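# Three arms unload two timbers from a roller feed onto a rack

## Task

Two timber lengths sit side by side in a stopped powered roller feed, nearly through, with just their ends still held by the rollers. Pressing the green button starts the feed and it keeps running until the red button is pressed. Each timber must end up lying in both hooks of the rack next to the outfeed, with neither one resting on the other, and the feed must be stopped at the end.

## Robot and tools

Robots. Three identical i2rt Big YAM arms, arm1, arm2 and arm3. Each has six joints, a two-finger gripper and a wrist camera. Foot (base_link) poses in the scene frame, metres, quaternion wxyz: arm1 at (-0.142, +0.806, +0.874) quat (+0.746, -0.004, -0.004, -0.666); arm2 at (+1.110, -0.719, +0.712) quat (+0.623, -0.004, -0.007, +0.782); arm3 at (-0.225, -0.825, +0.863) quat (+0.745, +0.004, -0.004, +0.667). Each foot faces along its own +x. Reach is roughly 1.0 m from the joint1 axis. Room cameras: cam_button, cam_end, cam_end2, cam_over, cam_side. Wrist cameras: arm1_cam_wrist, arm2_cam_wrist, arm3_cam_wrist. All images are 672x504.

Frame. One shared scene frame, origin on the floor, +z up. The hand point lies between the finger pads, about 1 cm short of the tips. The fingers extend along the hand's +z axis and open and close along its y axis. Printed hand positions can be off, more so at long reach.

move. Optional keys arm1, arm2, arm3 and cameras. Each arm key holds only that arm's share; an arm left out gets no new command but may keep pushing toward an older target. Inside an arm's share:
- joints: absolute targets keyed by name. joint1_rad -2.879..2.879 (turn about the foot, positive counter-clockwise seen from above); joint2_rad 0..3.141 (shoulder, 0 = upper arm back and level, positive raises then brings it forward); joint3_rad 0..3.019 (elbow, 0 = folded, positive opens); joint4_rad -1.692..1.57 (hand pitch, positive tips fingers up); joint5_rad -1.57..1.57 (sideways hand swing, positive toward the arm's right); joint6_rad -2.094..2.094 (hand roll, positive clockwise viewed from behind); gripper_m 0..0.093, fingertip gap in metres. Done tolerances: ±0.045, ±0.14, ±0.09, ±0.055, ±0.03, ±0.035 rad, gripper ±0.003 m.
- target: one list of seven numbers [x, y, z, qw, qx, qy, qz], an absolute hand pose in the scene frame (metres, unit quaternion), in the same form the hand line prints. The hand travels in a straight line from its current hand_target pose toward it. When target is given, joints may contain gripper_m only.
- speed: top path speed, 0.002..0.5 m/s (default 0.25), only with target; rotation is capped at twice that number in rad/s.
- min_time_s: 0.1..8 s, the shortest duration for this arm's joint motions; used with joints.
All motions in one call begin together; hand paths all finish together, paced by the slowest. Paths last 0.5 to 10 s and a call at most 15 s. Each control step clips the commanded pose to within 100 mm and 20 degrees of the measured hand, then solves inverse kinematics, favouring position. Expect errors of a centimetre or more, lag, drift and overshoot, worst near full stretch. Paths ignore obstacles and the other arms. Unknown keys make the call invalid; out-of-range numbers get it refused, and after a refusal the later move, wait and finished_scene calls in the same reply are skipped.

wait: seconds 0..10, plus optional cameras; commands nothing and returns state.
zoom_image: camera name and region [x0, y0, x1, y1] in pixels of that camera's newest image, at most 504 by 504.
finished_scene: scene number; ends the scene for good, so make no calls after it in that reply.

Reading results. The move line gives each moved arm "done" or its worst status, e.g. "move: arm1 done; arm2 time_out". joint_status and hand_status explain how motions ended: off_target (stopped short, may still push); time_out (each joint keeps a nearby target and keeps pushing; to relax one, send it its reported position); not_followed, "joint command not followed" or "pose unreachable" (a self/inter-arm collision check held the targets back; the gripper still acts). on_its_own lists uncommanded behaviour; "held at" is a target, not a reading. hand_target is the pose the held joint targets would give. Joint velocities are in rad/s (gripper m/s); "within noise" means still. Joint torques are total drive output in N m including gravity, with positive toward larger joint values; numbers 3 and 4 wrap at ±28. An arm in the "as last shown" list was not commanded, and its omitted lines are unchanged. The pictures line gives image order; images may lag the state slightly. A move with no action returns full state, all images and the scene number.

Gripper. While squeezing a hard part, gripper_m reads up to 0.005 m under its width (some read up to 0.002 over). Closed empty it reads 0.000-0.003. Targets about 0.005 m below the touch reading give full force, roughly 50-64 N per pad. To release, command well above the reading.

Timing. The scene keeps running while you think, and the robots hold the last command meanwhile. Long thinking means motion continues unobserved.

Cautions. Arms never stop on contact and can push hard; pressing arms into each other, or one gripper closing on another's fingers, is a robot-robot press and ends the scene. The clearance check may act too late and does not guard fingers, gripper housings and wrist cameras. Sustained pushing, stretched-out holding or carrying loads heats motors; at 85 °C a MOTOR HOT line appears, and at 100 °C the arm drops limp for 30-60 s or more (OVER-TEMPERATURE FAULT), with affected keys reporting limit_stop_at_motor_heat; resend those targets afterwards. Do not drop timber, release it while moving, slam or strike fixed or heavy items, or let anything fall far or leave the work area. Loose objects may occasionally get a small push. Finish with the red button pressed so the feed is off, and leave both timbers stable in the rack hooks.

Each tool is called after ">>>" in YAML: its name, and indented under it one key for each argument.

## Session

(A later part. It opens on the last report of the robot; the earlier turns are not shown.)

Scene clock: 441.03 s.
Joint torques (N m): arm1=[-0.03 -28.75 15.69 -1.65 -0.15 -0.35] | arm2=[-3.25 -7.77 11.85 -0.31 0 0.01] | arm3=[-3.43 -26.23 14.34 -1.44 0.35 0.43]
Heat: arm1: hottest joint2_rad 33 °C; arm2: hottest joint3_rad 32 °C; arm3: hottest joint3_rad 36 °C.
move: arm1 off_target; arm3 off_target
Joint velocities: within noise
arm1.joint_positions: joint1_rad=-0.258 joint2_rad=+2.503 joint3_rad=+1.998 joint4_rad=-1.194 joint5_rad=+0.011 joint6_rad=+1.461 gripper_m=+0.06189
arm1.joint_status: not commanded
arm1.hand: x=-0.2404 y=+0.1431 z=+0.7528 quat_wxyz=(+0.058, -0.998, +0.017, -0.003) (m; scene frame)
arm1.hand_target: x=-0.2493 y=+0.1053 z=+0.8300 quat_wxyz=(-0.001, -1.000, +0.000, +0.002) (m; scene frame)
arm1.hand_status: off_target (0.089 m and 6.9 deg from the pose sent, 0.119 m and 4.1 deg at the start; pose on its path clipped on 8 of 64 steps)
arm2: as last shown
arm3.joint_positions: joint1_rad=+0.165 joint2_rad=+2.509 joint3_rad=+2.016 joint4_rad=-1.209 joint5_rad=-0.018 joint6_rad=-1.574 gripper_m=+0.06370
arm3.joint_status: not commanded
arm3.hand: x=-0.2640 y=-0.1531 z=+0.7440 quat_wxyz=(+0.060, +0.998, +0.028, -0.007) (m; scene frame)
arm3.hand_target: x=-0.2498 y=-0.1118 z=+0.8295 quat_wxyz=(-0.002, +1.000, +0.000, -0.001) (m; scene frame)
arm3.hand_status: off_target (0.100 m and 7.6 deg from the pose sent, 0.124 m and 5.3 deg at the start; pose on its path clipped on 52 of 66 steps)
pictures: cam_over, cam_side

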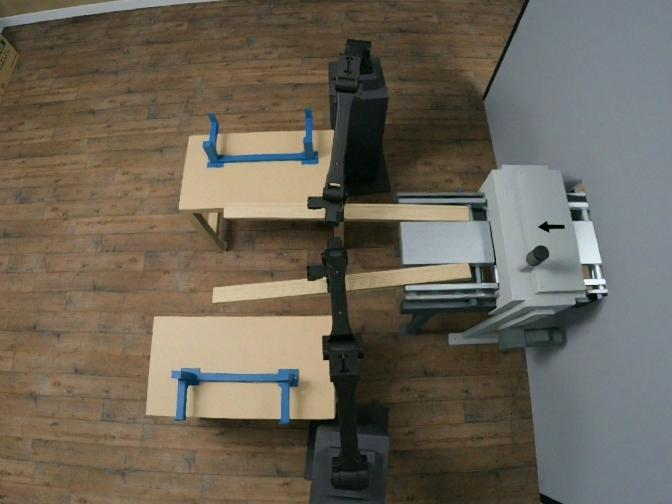

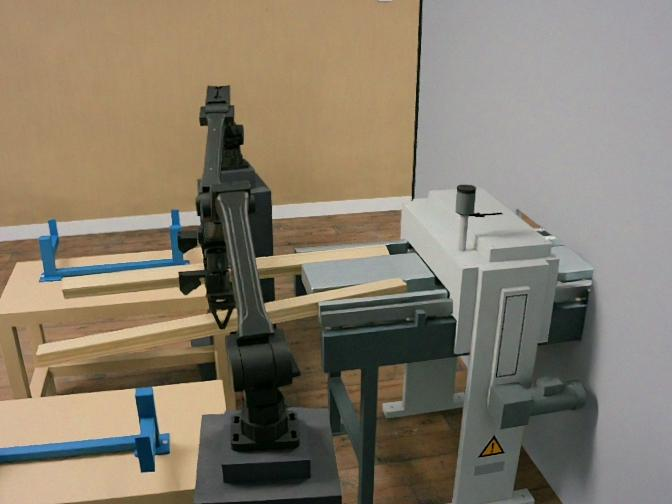

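>>> move:
  arm1: {"joints":{"joint2_rad":2.33},"min_time_s":2}
  arm3: {"joints":{"joint2_rad":2.32},"min_time_s":2}
  cameras: ["cam_side","cam_over","cam_end"]

>>> zoom_image:
  camera: "cam_side"
  region: [70, 200, 470, 370]

Scene clock: 453.87 s.
Joint torques (N m): arm1=[-0.26 -30.74 16.13 -0.84 -0.22 -0.11] | arm2=[-3.19 -7.77 11.86 -0.31 -0.01 0.02] | arm3=[-2.55 -28.1 14.68 -0.2 -0.01 0.14]
Heat: arm1: hottest joint2_rad 34 °C; arm2: hottest joint3_rad 33 °C; arm3: hottest joint3_rad 37 °C.
move: arm1 done; arm3 done
Joint velocities: within noise
arm1.joint_positions: joint1_rad=-0.258 joint2_rad=+2.435 joint3_rad=+1.998 joint4_rad=-1.210 joint5_rad=+0.013 joint6_rad=+1.433 gripper_m=+0.06189
arm1.joint_status: all done
arm1.hand: x=-0.2426 y=+0.1318 z=+0.7975 quat_wxyz=(+0.033, -0.999, +0.003, +0.000) (m; scene frame)
arm1.hand_target: x=-0.2515 y=+0.0918 z=+0.8974 quat_wxyz=(-0.049, -0.999, +0.000, +0.009) (m; scene frame)
arm1.hand_status: not commanded
arm2: as last shown
arm3.joint_positions: joint1_rad=+0.155 joint2_rad=+2.427 joint3_rad=+2.017 joint4_rad=-1.242 joint5_rad=-0.007 joint6_rad=-1.547 gripper_m=+0.06370
arm3.joint_status: all done
arm3.hand: x=-0.2555 y=-0.1424 z=+0.7989 quat_wxyz=(+0.035, +0.999, +0.010, -0.002) (m; scene frame)
arm3.hand_target: x=-0.2502 y=-0.0979 z=+0.9067 quat_wxyz=(-0.057, +0.998, +0.000, -0.003) (m; scene frame)
arm3.hand_status: not commanded
pictures: cam_end, cam_over, cam_side

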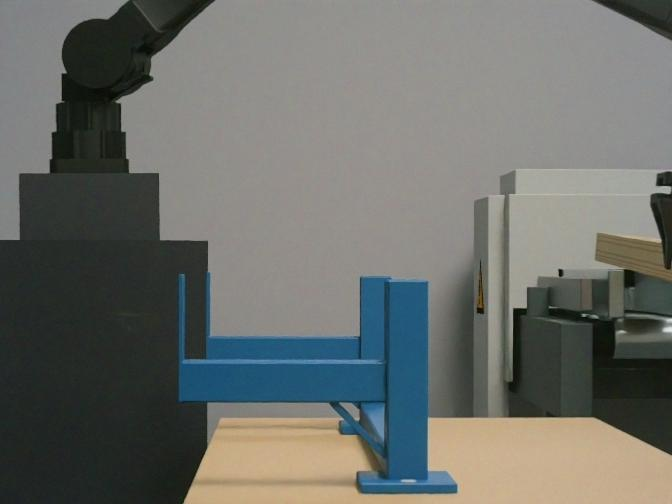

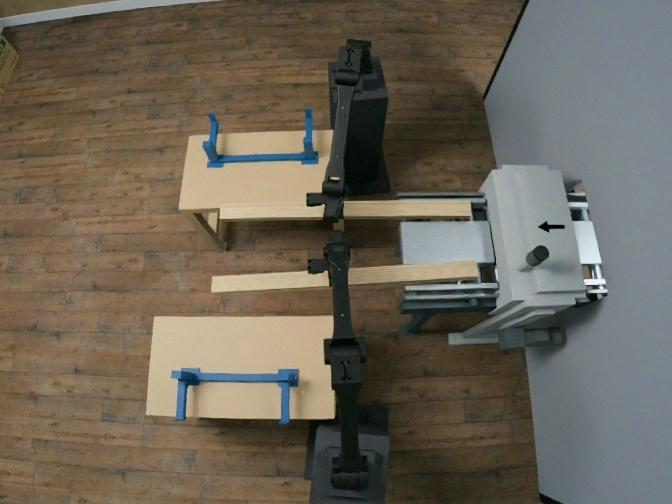

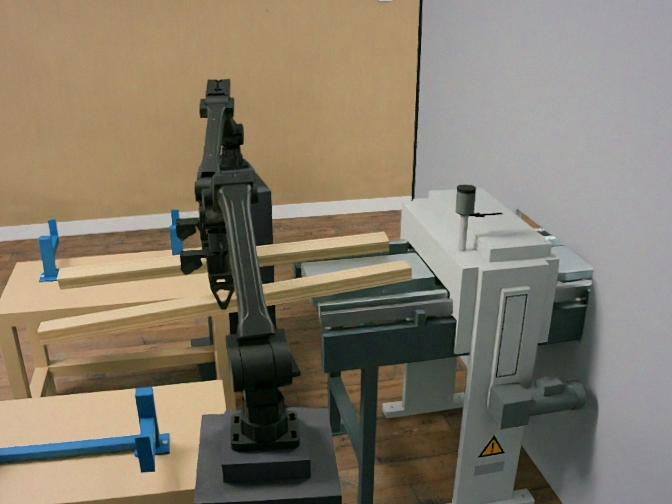

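Scaled by 1.260 from the camera's 672x504 image, which has a finer 960x720 frame.

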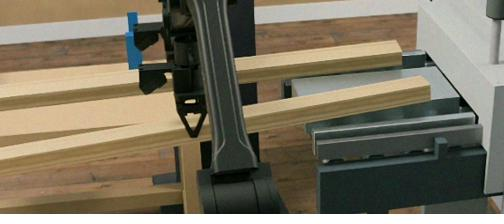

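>>> move:
  arm1: {"target":[-0.36,0.22,0.96,0,1,0,0],"speed":0.12}
  arm3: {"target":[-0.36,-0.22,0.96,0,1,0,0],"speed":0.12}
  cameras: ["arm1_cam_wrist","arm3_cam_wrist","cam_side","cam_over"]

Scene clock: 512.70 s.
Joint torques (N m): arm1=[0.97 -27.16 12.08 -1.14 -0.29 -0.1] | arm2=[-3.25 -7.77 11.86 -0.31 -0.01 0.01] | arm3=[-1.73 -24.64 10.28 -0.36 -0.04 0.15]
Heat: arm1: hottest joint2_rad 49 °C; arm2: hottest joint3_rad 35 °C; arm3: hottest joint2_rad 46 °C.
move: arm1 off_target; arm3 off_target
Joint velocities: within noise
arm1.joint_positions: joint1_rad=-0.466 joint2_rad=+2.154 joint3_rad=+1.744 joint4_rad=-1.274 joint5_rad=+0.014 joint6_rad=+1.230 gripper_m=+0.06189
arm1.joint_status: not commanded
arm1.hand: x=-0.3553 y=+0.2360 z=+0.8905 quat_wxyz=(+0.050, -0.999, +0.006, -0.013) (m; scene frame)
arm1.hand_target: x=-0.3591 y=+0.2225 z=+0.9579 quat_wxyz=(+0.000, -1.000, +0.000, +0.000) (m; scene frame)
arm1.hand_status: off_target (0.071 m and 5.9 deg from the pose sent, 0.219 m and 3.8 deg at the start; pose on its path clipped on 30 of 73 steps)
arm2: as last shown
arm3.joint_positions: joint1_rad=+0.328 joint2_rad=+2.134 joint3_rad=+1.737 joint4_rad=-1.291 joint5_rad=-0.008 joint6_rad=-1.364 gripper_m=+0.06370
arm3.joint_status: not commanded
arm3.hand: x=-0.3559 y=-0.2351 z=+0.8902 quat_wxyz=(+0.052, +0.999, +0.005, +0.009) (m; scene frame)
arm3.hand_target: x=-0.3595 y=-0.2225 z=+0.9578 quat_wxyz=(+0.000, +1.000, +0.000, +0.000) (m; scene frame)
arm3.hand_status: off_target (0.072 m and 6.1 deg from the pose sent, 0.207 m and 4.1 deg at the start; pose on its path clipped on 36 of 73 steps)
pictures: arm1_cam_wrist, arm3_cam_wrist, cam_over, cam_side

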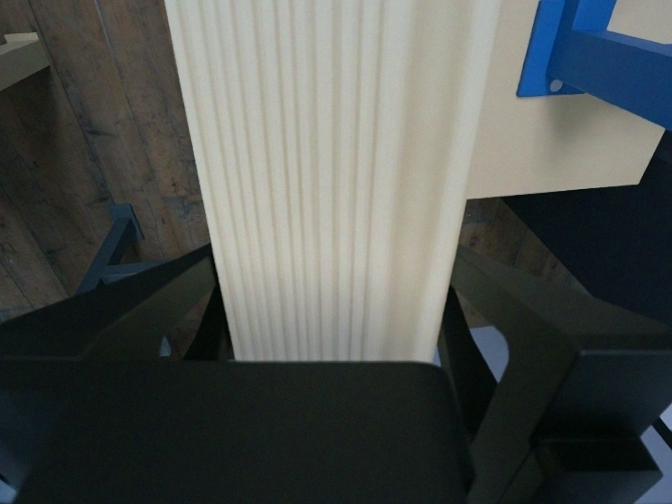

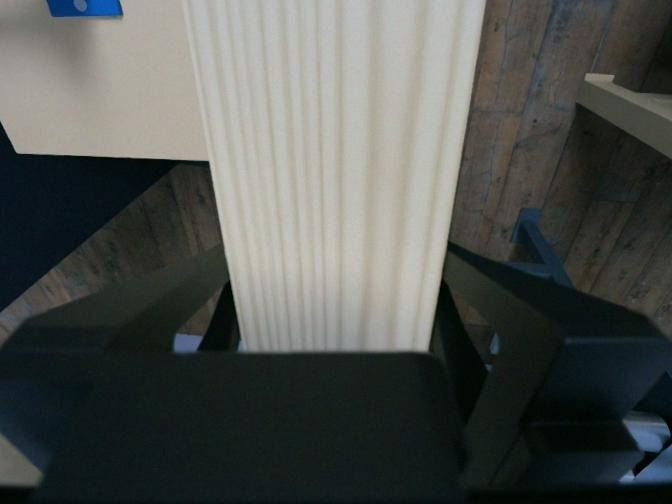

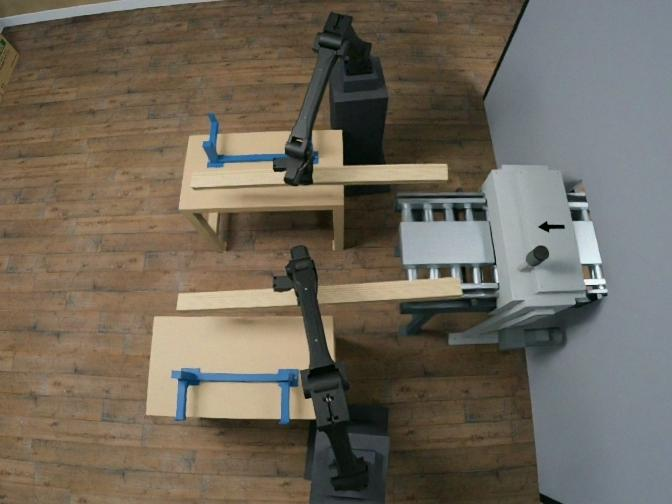

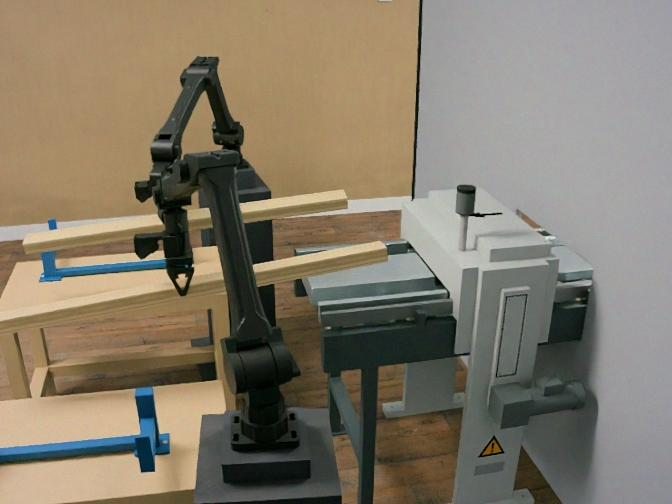

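>>> move:
  arm1: {"target":[-0.58,0.49,0.95,0,1,0,0],"speed":0.15}
  arm3: {"target":[-0.62,-0.49,0.95,0,0.9992,-0.026,-0.035],"speed":0.15}
  cameras: ["arm1_cam_wrist","arm3_cam_wrist","cam_end","cam_end2","cam_side","cam_over"]

Scene clock: 557.97 s.
Joint torques (N m): arm1=[1.08 -22.48 11.54 -0.24 -0.27 -0.08] | arm2=[-3.25 -7.77 11.85 -0.31 0 0.01] | arm3=[-2.2 -19.43 9.8 0.5 -0.09 0.13]
Heat: arm1: hottest joint2_rad 47 °C; arm2: hottest joint3_rad 36 °C; arm3: hottest joint3_rad 42 °C.
move: arm1 off_target; arm3 off_target
Joint velocities: within noise
arm1.joint_positions: joint1_rad=-1.055 joint2_rad=+1.928 joint3_rad=+1.398 joint4_rad=-1.151 joint5_rad=+0.018 joint6_rad=+0.641 gripper_m=+0.06189
arm1.joint_status: not commanded
arm1.hand: x=-0.5645 y=+0.5039 z=+0.8985 quat_wxyz=(+0.034, -0.999, +0.006, -0.040) (m; scene frame)
arm1.hand_target: x=-0.5783 y=+0.4914 z=+0.9491 quat_wxyz=(+0.000, -1.000, +0.000, +0.000) (m; scene frame)
arm1.hand_status: off_target (0.056 m and 6.1 deg from the pose sent, 0.344 m and 6.0 deg at the start)
arm2: as last shown
arm3.joint_positions: joint1_rad=+0.963 joint2_rad=+1.836 joint3_rad=+1.293 joint4_rad=-1.092 joint5_rad=-0.057 joint6_rad=-0.678 gripper_m=+0.06370
arm3.joint_status: not commanded
arm3.hand: x=-0.6058 y=-0.5050 z=+0.8999 quat_wxyz=(+0.036, +0.999, -0.021, +0.006) (m; scene frame)
arm3.hand_target: x=-0.6185 y=-0.4913 z=+0.9492 quat_wxyz=(+0.000, +0.999, -0.026, -0.035) (m; scene frame)
arm3.hand_status: off_target (0.054 m and 6.3 deg from the pose sent, 0.372 m and 8.6 deg at the start)
pictures: arm1_cam_wrist, arm3_cam_wrist, cam_end, cam_end2, cam_over, cam_side

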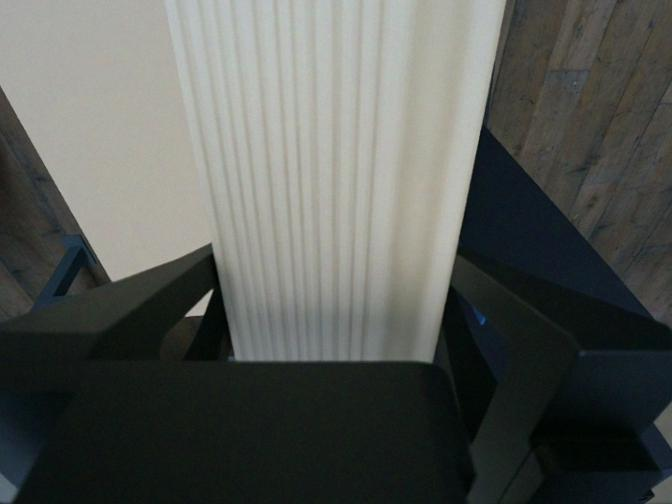

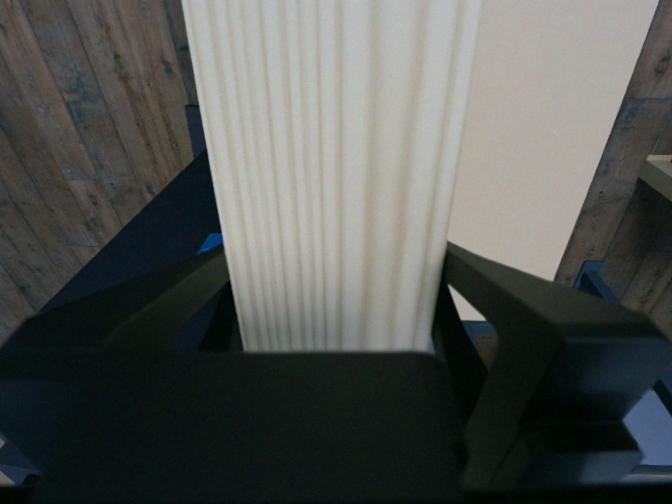

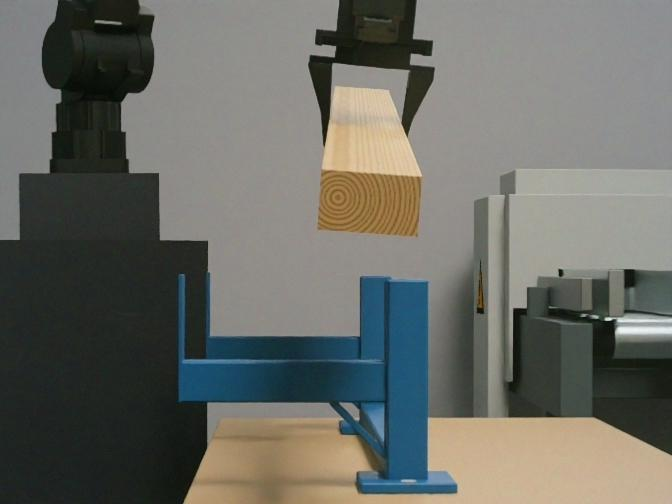

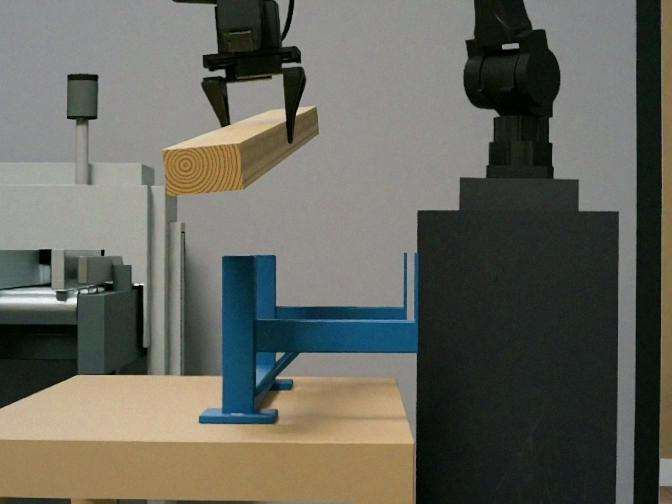

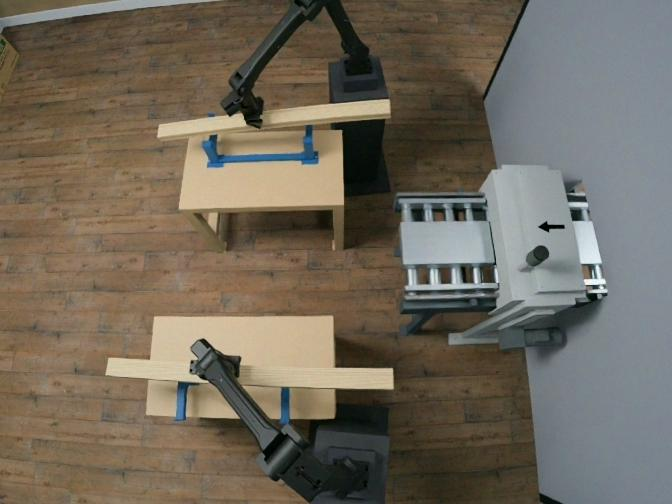

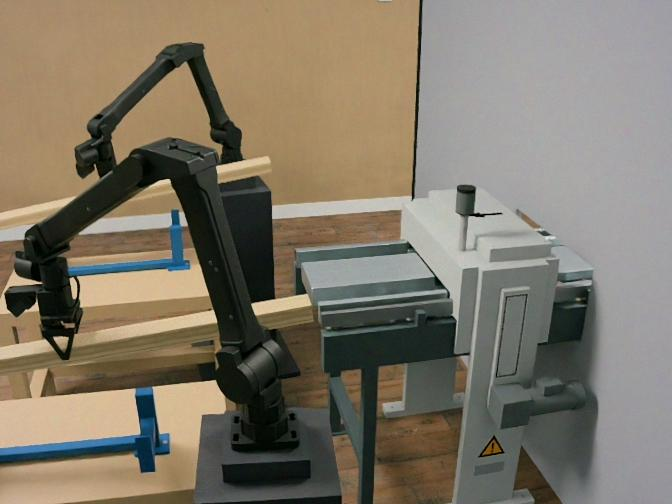

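>>> move:
  arm1: {"target":[-0.605,0.553,0.895,0,0.997,0,-0.0767],"speed":0.12}
  arm3: {"target":[-0.633,-0.563,0.895,0,0.996,0,-0.089],"speed":0.12}
  cameras: ["cam_end","cam_end2","cam_side","cam_over"]

Scene clock: 616.60 s.
Joint torques (N m): arm1=[0.32 -21.01 10.19 0.29 -0.07 -0.09] | arm2=[-3.25 -7.77 11.86 -0.31 0 0.01] | arm3=[-1.79 -17.14 8.84 0.92 -0.21 0.14]
Heat: arm1: hottest joint2_rad 37 °C; arm2: hottest joint3_rad 37 °C; arm3: hottest joint3_rad 39 °C.
move: arm1 off_target; arm3 off_target
Joint velocities: within noise
arm1.joint_positions: joint1_rad=-1.151 joint2_rad=+1.895 joint3_rad=+1.186 joint4_rad=-0.839 joint5_rad=+0.093 joint6_rad=+0.535 gripper_m=+0.06189
arm1.joint_status: not commanded
arm1.hand: x=-0.5830 y=+0.5649 z=+0.8483 quat_wxyz=(+0.028, -0.999, +0.002, +0.033) (m; scene frame)
arm1.hand_target: x=-0.6036 y=+0.5540 z=+0.8943 quat_wxyz=(+0.000, -0.997, +0.000, +0.077) (m; scene frame)
arm1.hand_status: off_target (0.053 m and 5.9 deg from the pose sent, 0.064 m and 13.9 deg at the start)
arm2: as last shown
arm3.joint_positions: joint1_rad=+1.069 joint2_rad=+1.775 joint3_rad=+1.049 joint4_rad=-0.812 joint5_rad=-0.113 joint6_rad=-0.612 gripper_m=+0.06370
arm3.joint_status: not commanded
arm3.hand: x=-0.6115 y=-0.5767 z=+0.8527 quat_wxyz=(+0.030, +0.998, +0.001, -0.046) (m; scene frame)
arm3.hand_target: x=-0.6317 y=-0.5639 z=+0.8945 quat_wxyz=(+0.000, +0.996, +0.000, -0.089) (m; scene frame)
arm3.hand_status: off_target (0.049 m and 6.1 deg from the pose sent, 0.064 m and 12.0 deg at the start)
pictures: cam_end, cam_end2, cam_over, cam_side

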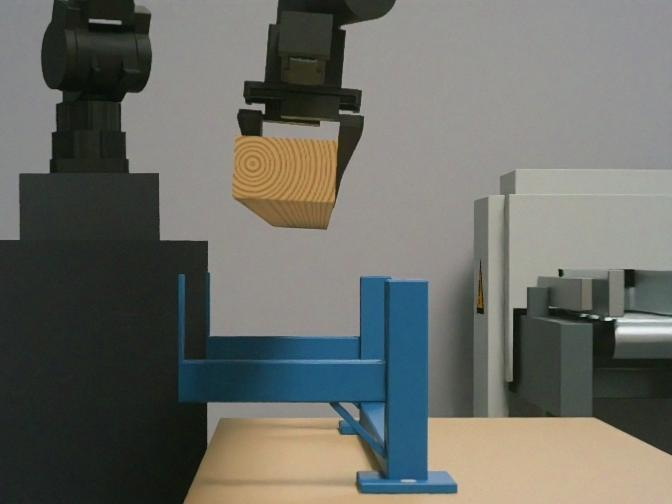

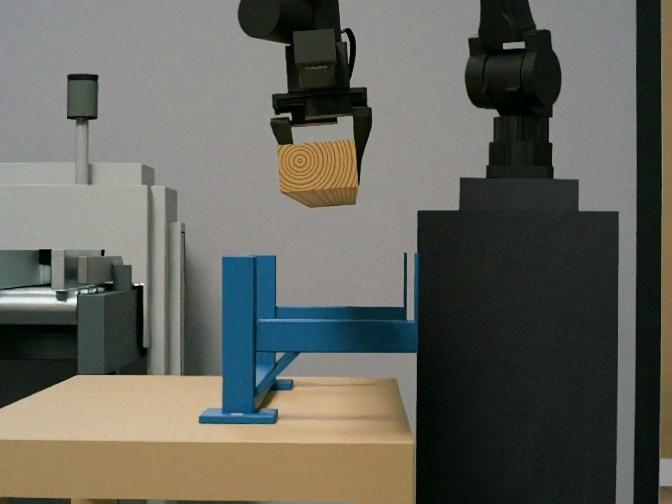

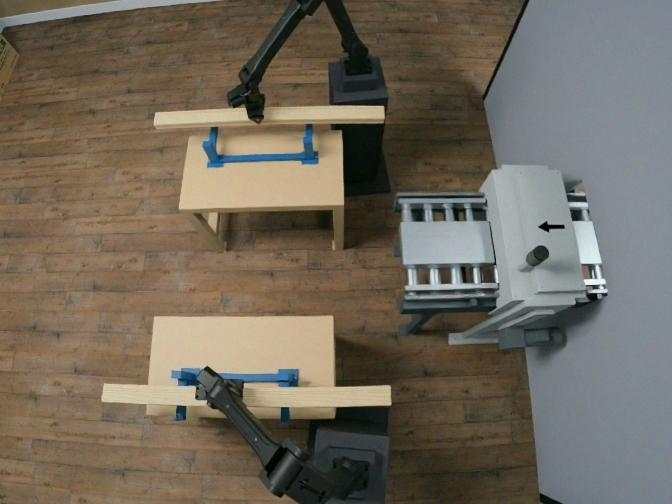

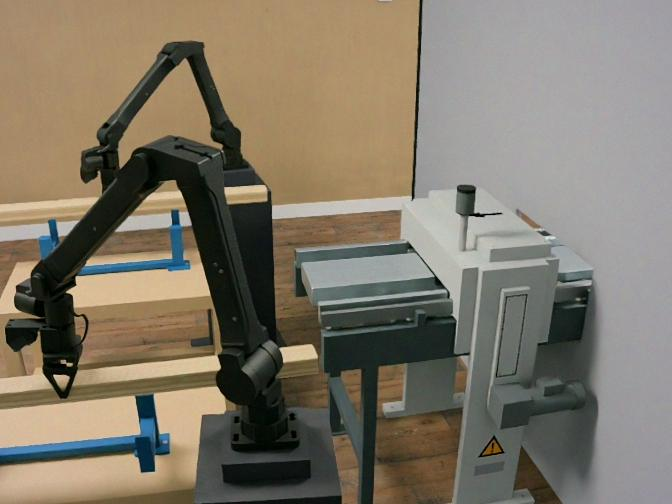

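>>> move:
  arm1: {"target":[-0.605,0.560,0.812,0,0.997,0,-0.0767],"speed":0.08}
  arm3: {"target":[-0.633,-0.575,0.812,0,0.996,0,-0.085],"speed":0.08}
  cameras: ["cam_end","cam_end2","cam_side"]

Scene clock: 629.43 s.
Joint torques (N m): arm1=[-0.44 -18.61 8.9 0.5 -0.1 -0.08] | arm2=[-3.25 -7.77 11.85 -0.29 0 0.01] | arm3=[-1.14 -15.09 7.43 1.09 -0.19 0.15]
Heat: arm1: hottest joint2_rad 37 °C; arm2: hottest joint3_rad 37 °C; arm3: hottest joint3_rad 40 °C.
move: arm1 off_target; arm3 off_target
Joint velocities: within noise
arm1.joint_positions: joint1_rad=-1.158 joint2_rad=+1.996 joint3_rad=+1.126 joint4_rad=-0.641 joint5_rad=+0.091 joint6_rad=+0.521 gripper_m=+0.06189
arm1.joint_status: not commanded
arm1.hand: x=-0.5828 y=+0.5681 z=+0.7844 quat_wxyz=(+0.019, -0.999, -0.001, +0.048) (m; scene frame)
arm1.hand_target: x=-0.6042 y=+0.5605 z=+0.8121 quat_wxyz=(+0.000, -0.997, +0.000, +0.077) (m; scene frame)
arm1.hand_status: off_target (0.036 m and 4.0 deg from the pose sent, 0.043 m and 5.9 deg at the start)
arm2.joint_positions: joint1_rad=+0.005 joint2_rad=+1.255 joint3_rad=+1.054 joint4_rad=-1.412 joint5_rad=-0.014 joint6_rad=+0.230 gripper_m=+0.00050
arm2.joint_status: not commanded
arm2.hand: x=+1.0300 y=-0.3966 z=+0.9006 quat_wxyz=(+0.010, +0.707, -0.707, +0.017) (m; scene frame)
arm2.hand_target: x=+1.0302 y=-0.3809 z=+0.9199 quat_wxyz=(-0.001, +0.707, -0.707, +0.000) (m; scene frame)
arm2.hand_status: not commanded
arm3.joint_positions: joint1_rad=+1.088 joint2_rad=+1.885 joint3_rad=+0.977 joint4_rad=-0.601 joint5_rad=-0.105 joint6_rad=-0.588 gripper_m=+0.06370
arm3.joint_status: not commanded
arm3.hand: x=-0.6110 y=-0.5847 z=+0.7874 quat_wxyz=(+0.020, +0.998, -0.001, -0.055) (m; scene frame)
arm3.hand_target: x=-0.6324 y=-0.5755 z=+0.8122 quat_wxyz=(+0.000, +0.996, +0.000, -0.085) (m; scene frame)
arm3.hand_status: off_target (0.034 m and 4.2 deg from the pose sent, 0.046 m and 5.7 deg at the start)
pictures: cam_end, cam_end2, cam_side

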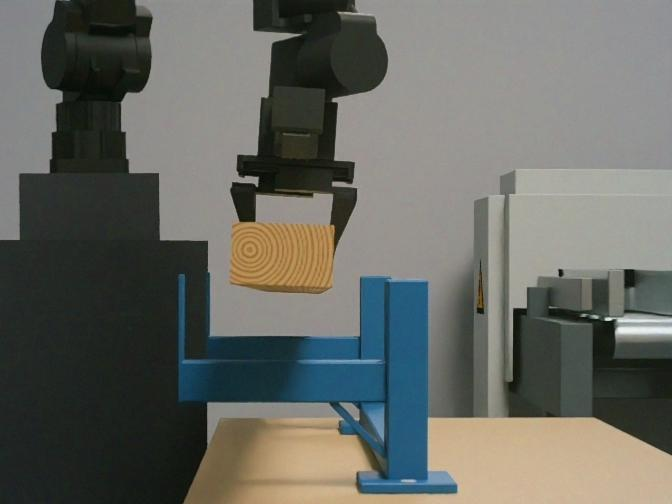

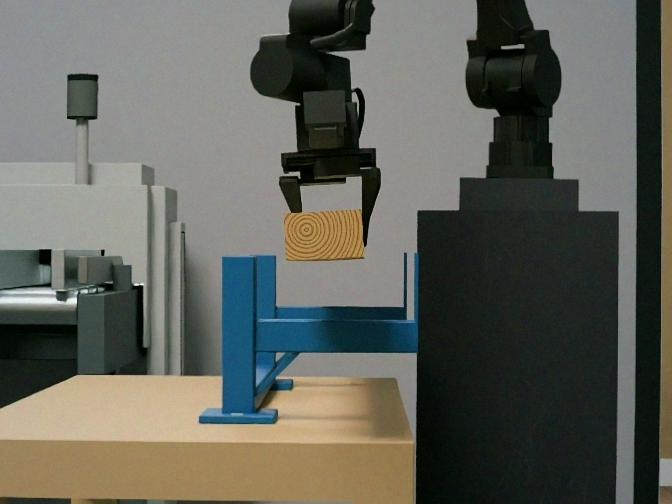

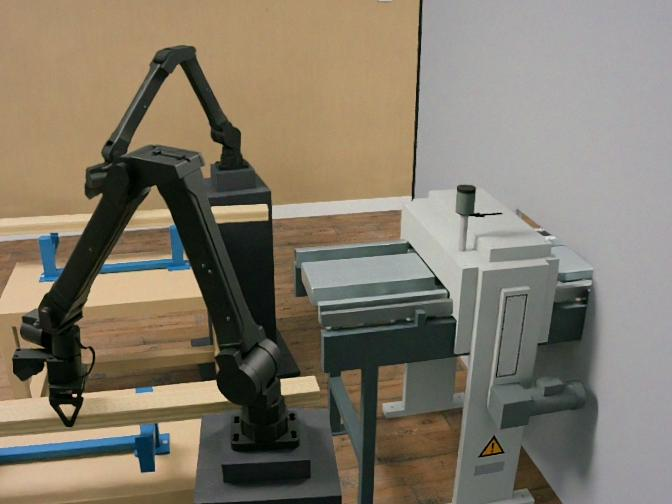

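>>> move:
  arm1: {"target":[-0.605,0.557,0.772,0,0.997,0,-0.069],"speed":0.06}
  arm3: {"target":[-0.633,-0.570,0.770,0,0.996,0,-0.083],"speed":0.06}
  cameras: ["cam_end","cam_end2","cam_side"]

Scene clock: 638.93 s.
Joint torques (N m): arm1=[-0.26 -18.96 8.7 0.42 -0.12 -0.07] | arm2=[-3.25 -7.77 11.85 -0.31 -0.01 0.01] | arm3=[-1.79 -15.38 6.67 1.22 -0.19 0.07]
Heat: arm1: hottest joint2_rad 37 °C; arm2: hottest joint3_rad 37 °C; arm3: hottest joint3_rad 39 °C.
move: arm1 off_target; arm3 off_target
Joint velocities: within noise
arm1.joint_positions: joint1_rad=-1.158 joint2_rad=+2.080 joint3_rad=+1.126 joint4_rad=-0.573 joint5_rad=+0.084 joint6_rad=+0.521 gripper_m=+0.06189
arm1.joint_status: not commanded
arm1.hand: x=-0.5792 y=+0.5683 z=+0.7453 quat_wxyz=(+0.020, -0.999, -0.002, +0.039) (m; scene frame)
arm1.hand_target: x=-0.6041 y=+0.5576 z=+0.7724 quat_wxyz=(+0.000, -0.998, +0.000, +0.069) (m; scene frame)
arm1.hand_status: off_target (0.039 m and 4.1 deg from the pose sent, 0.028 m and 3.3 deg at the start)
arm2: as last shown
arm3.joint_positions: joint1_rad=+1.088 joint2_rad=+1.982 joint3_rad=+0.977 joint4_rad=-0.506 joint5_rad=-0.103 joint6_rad=-0.588 gripper_m=+0.06370
arm3.joint_status: not commanded
arm3.hand: x=-0.6120 y=-0.5832 z=+0.7472 quat_wxyz=(+0.020, +0.998, -0.001, -0.054) (m; scene frame)
arm3.hand_target: x=-0.6324 y=-0.5705 z=+0.7703 quat_wxyz=(+0.000, +0.997, +0.000, -0.083) (m; scene frame)
arm3.hand_status: off_target (0.034 m and 4.0 deg from the pose sent, 0.032 m and 4.0 deg at the start)
pictures: cam_end, cam_end2, cam_side

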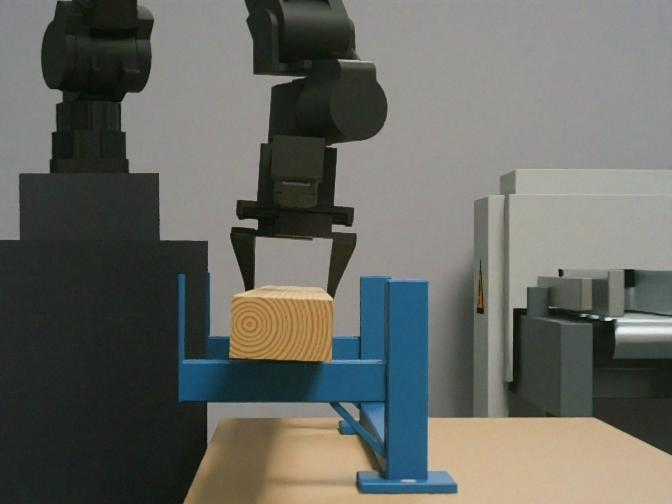

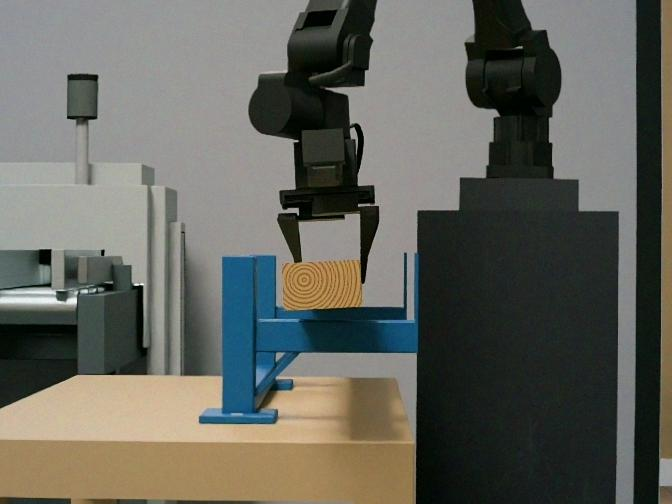

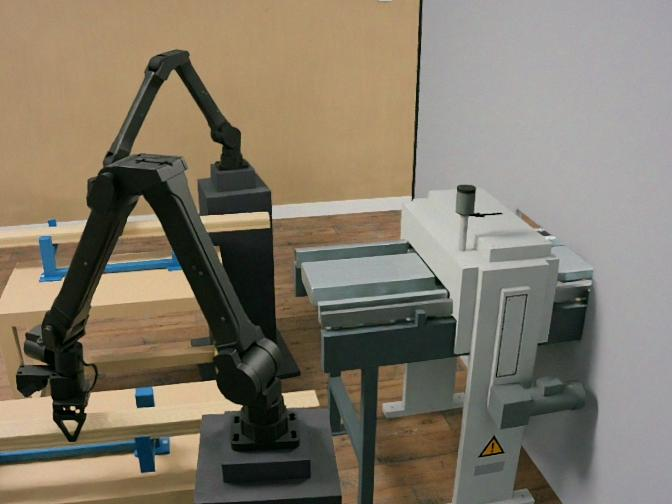

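>>> move:
  arm1: {"target":[-0.605,0.557,0.752,0,0.997,0,-0.069],"speed":0.05}
  arm3: {"target":[-0.633,-0.570,0.745,0,0.996,0,-0.083],"speed":0.05}
  cameras: ["cam_end","cam_end2","cam_side"]

Scene clock: 648.93 s.
Joint torques (N m): arm1=[-0.21 -17.61 8.55 0.95 0.06 -0.07] | arm2=[-3.25 -7.82 11.85 -0.31 -0.01 0.02] | arm3=[-1.79 -13.92 6.37 1.51 -0.39 0.08]
Heat: arm1: hottest joint2_rad 38 °C; arm2: hottest joint3_rad 37 °C; arm3: hottest joint3_rad 38 °C.
move: arm1 off_target; arm3 off_target
Joint velocities: within noise
arm1.joint_positions: joint1_rad=-1.158 joint2_rad=+2.101 joint3_rad=+1.126 joint4_rad=-0.543 joint5_rad=+0.079 joint6_rad=+0.520 gripper_m=+0.06189
arm1.joint_status: not commanded
arm1.hand: x=-0.5805 y=+0.5667 z=+0.7354 quat_wxyz=(+0.015, -0.999, -0.001, +0.042) (m; scene frame)
arm1.hand_target: x=-0.6043 y=+0.5574 z=+0.7527 quat_wxyz=(+0.000, -0.998, +0.000, +0.069) (m; scene frame)
arm1.hand_status: off_target (0.031 m and 3.6 deg from the pose sent, 0.029 m and 4.1 deg at the start)
arm2: as last shown
arm3.joint_positions: joint1_rad=+1.088 joint2_rad=+2.017 joint3_rad=+0.977 joint4_rad=-0.459 joint5_rad=-0.098 joint6_rad=-0.588 gripper_m=+0.06370
arm3.joint_status: not commanded
arm3.hand: x=-0.6134 y=-0.5808 z=+0.7323 quat_wxyz=(+0.014, +0.998, -0.001, -0.057) (m; scene frame)
arm3.hand_target: x=-0.6325 y=-0.5703 z=+0.7455 quat_wxyz=(+0.000, +0.997, +0.000, -0.083) (m; scene frame)
arm3.hand_status: off_target (0.026 m and 3.4 deg from the pose sent, 0.025 m and 4.0 deg at the start)
pictures: cam_end, cam_end2, cam_side

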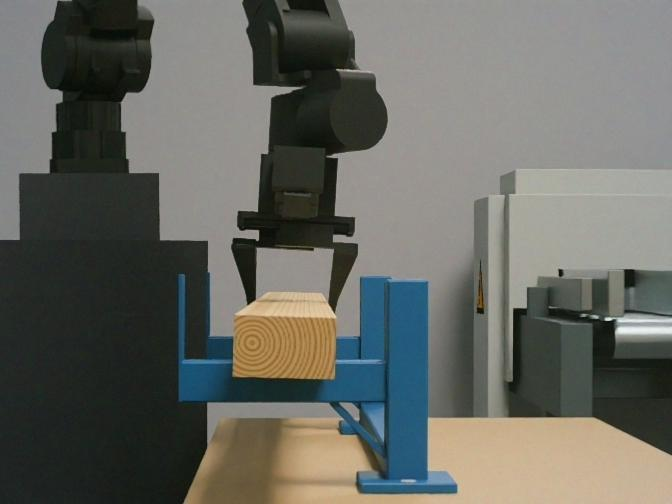

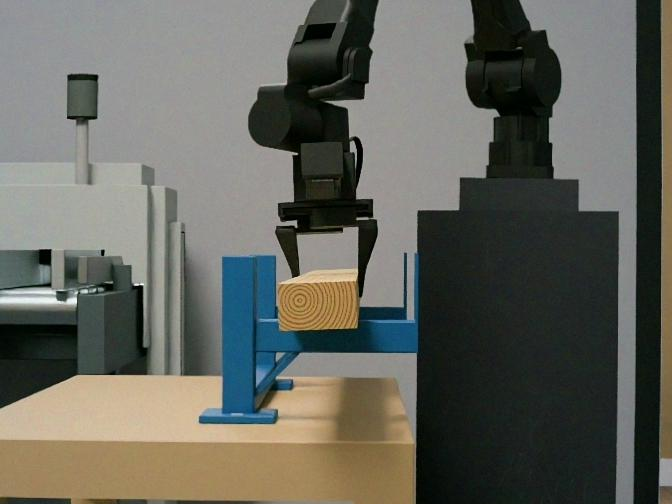

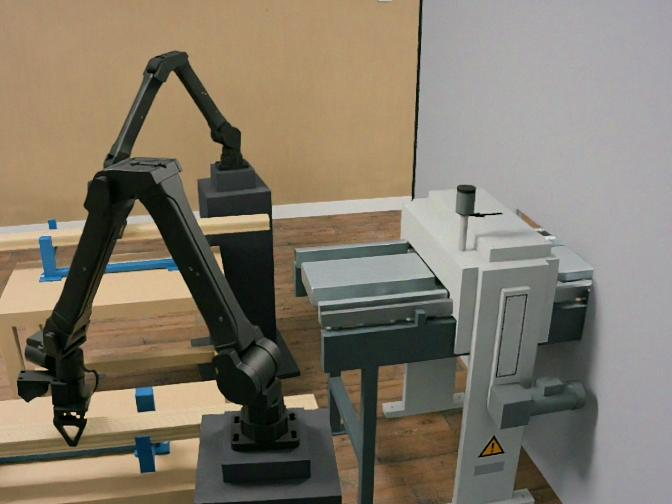

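>>> move:
  arm1: {"target":[-0.605,0.557,0.735,0,0.998,0,-0.06],"speed":0.05}
  arm3: {"target":[-0.633,-0.570,0.728,0,0.997,0,-0.075],"speed":0.05}
  cameras: ["cam_end","cam_end2","cam_side"]

Scene clock: 653.77 s.
Joint torques (N m): arm1=[-0.15 -14.62 9.78 1.42 0.01 -0.06] | arm2=[-3.31 -7.82 11.85 -0.31 -0.01 0.02] | arm3=[-1.61 -10.99 7.15 2.15 -0.22 0.1]
Heat: arm1: hottest joint2_rad 37 °C; arm2: hottest joint3_rad 37 °C; arm3: hottest joint3_rad 38 °C.
move: arm1 off_target; arm3 off_target
Joint velocities: within noise
arm1.joint_positions: joint1_rad=-1.161 joint2_rad=+2.104 joint3_rad=+1.126 joint4_rad=-0.543 joint5_rad=+0.071 joint6_rad=+0.518 gripper_m=+0.06189
arm1.joint_status: not commanded
arm1.hand: x=-0.5801 y=+0.5671 z=+0.7342 quat_wxyz=(+0.012, -0.999, -0.001, +0.039) (m; scene frame)
arm1.hand_target: x=-0.6042 y=+0.5576 z=+0.7361 quat_wxyz=(+0.000, -0.998, +0.000, +0.060) (m; scene frame)
arm1.hand_status: off_target (0.027 m and 2.8 deg from the pose sent, 0.026 m and 2.7 deg at the start)
arm2: as last shown
arm3.joint_positions: joint1_rad=+1.089 joint2_rad=+2.020 joint3_rad=+0.977 joint4_rad=-0.458 joint5_rad=-0.093 joint6_rad=-0.588 gripper_m=+0.06370
arm3.joint_status: not commanded
arm3.hand: x=-0.6130 y=-0.5810 z=+0.7312 quat_wxyz=(+0.013, +0.998, +0.000, -0.055) (m; scene frame)
arm3.hand_target: x=-0.6323 y=-0.5704 z=+0.7291 quat_wxyz=(+0.000, +0.997, +0.000, -0.075) (m; scene frame)
arm3.hand_status: off_target (0.023 m and 2.7 deg from the pose sent, 0.023 m and 2.6 deg at the start)
pictures: cam_end, cam_end2, cam_side

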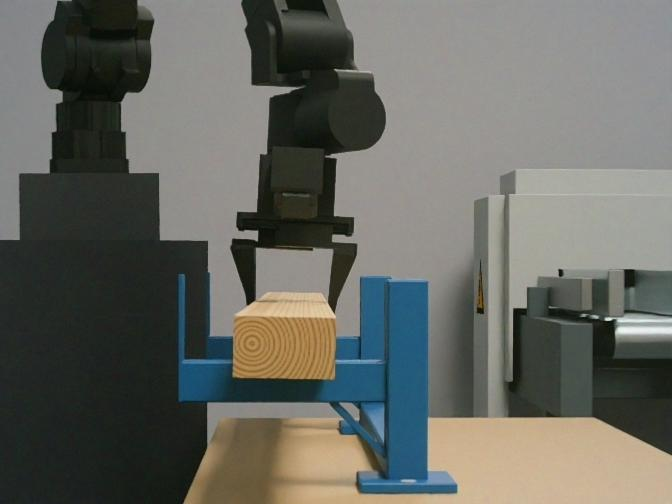

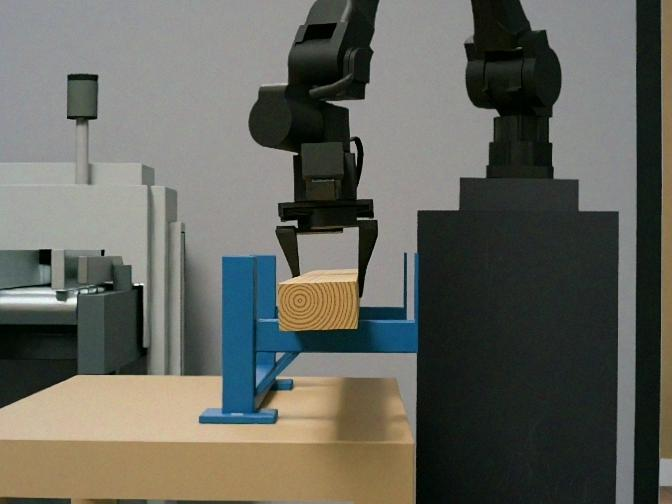

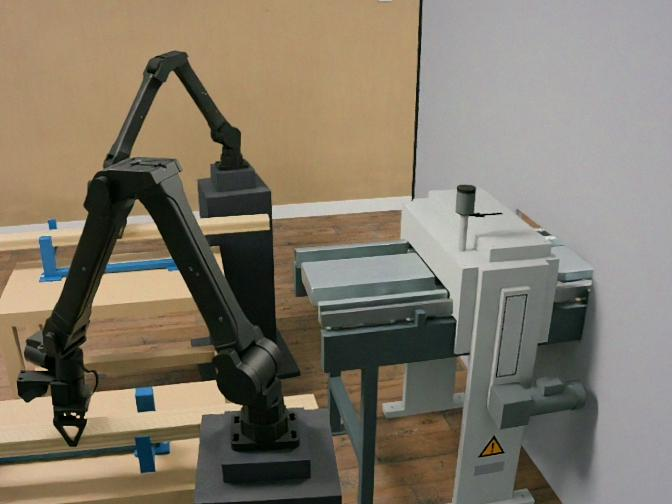

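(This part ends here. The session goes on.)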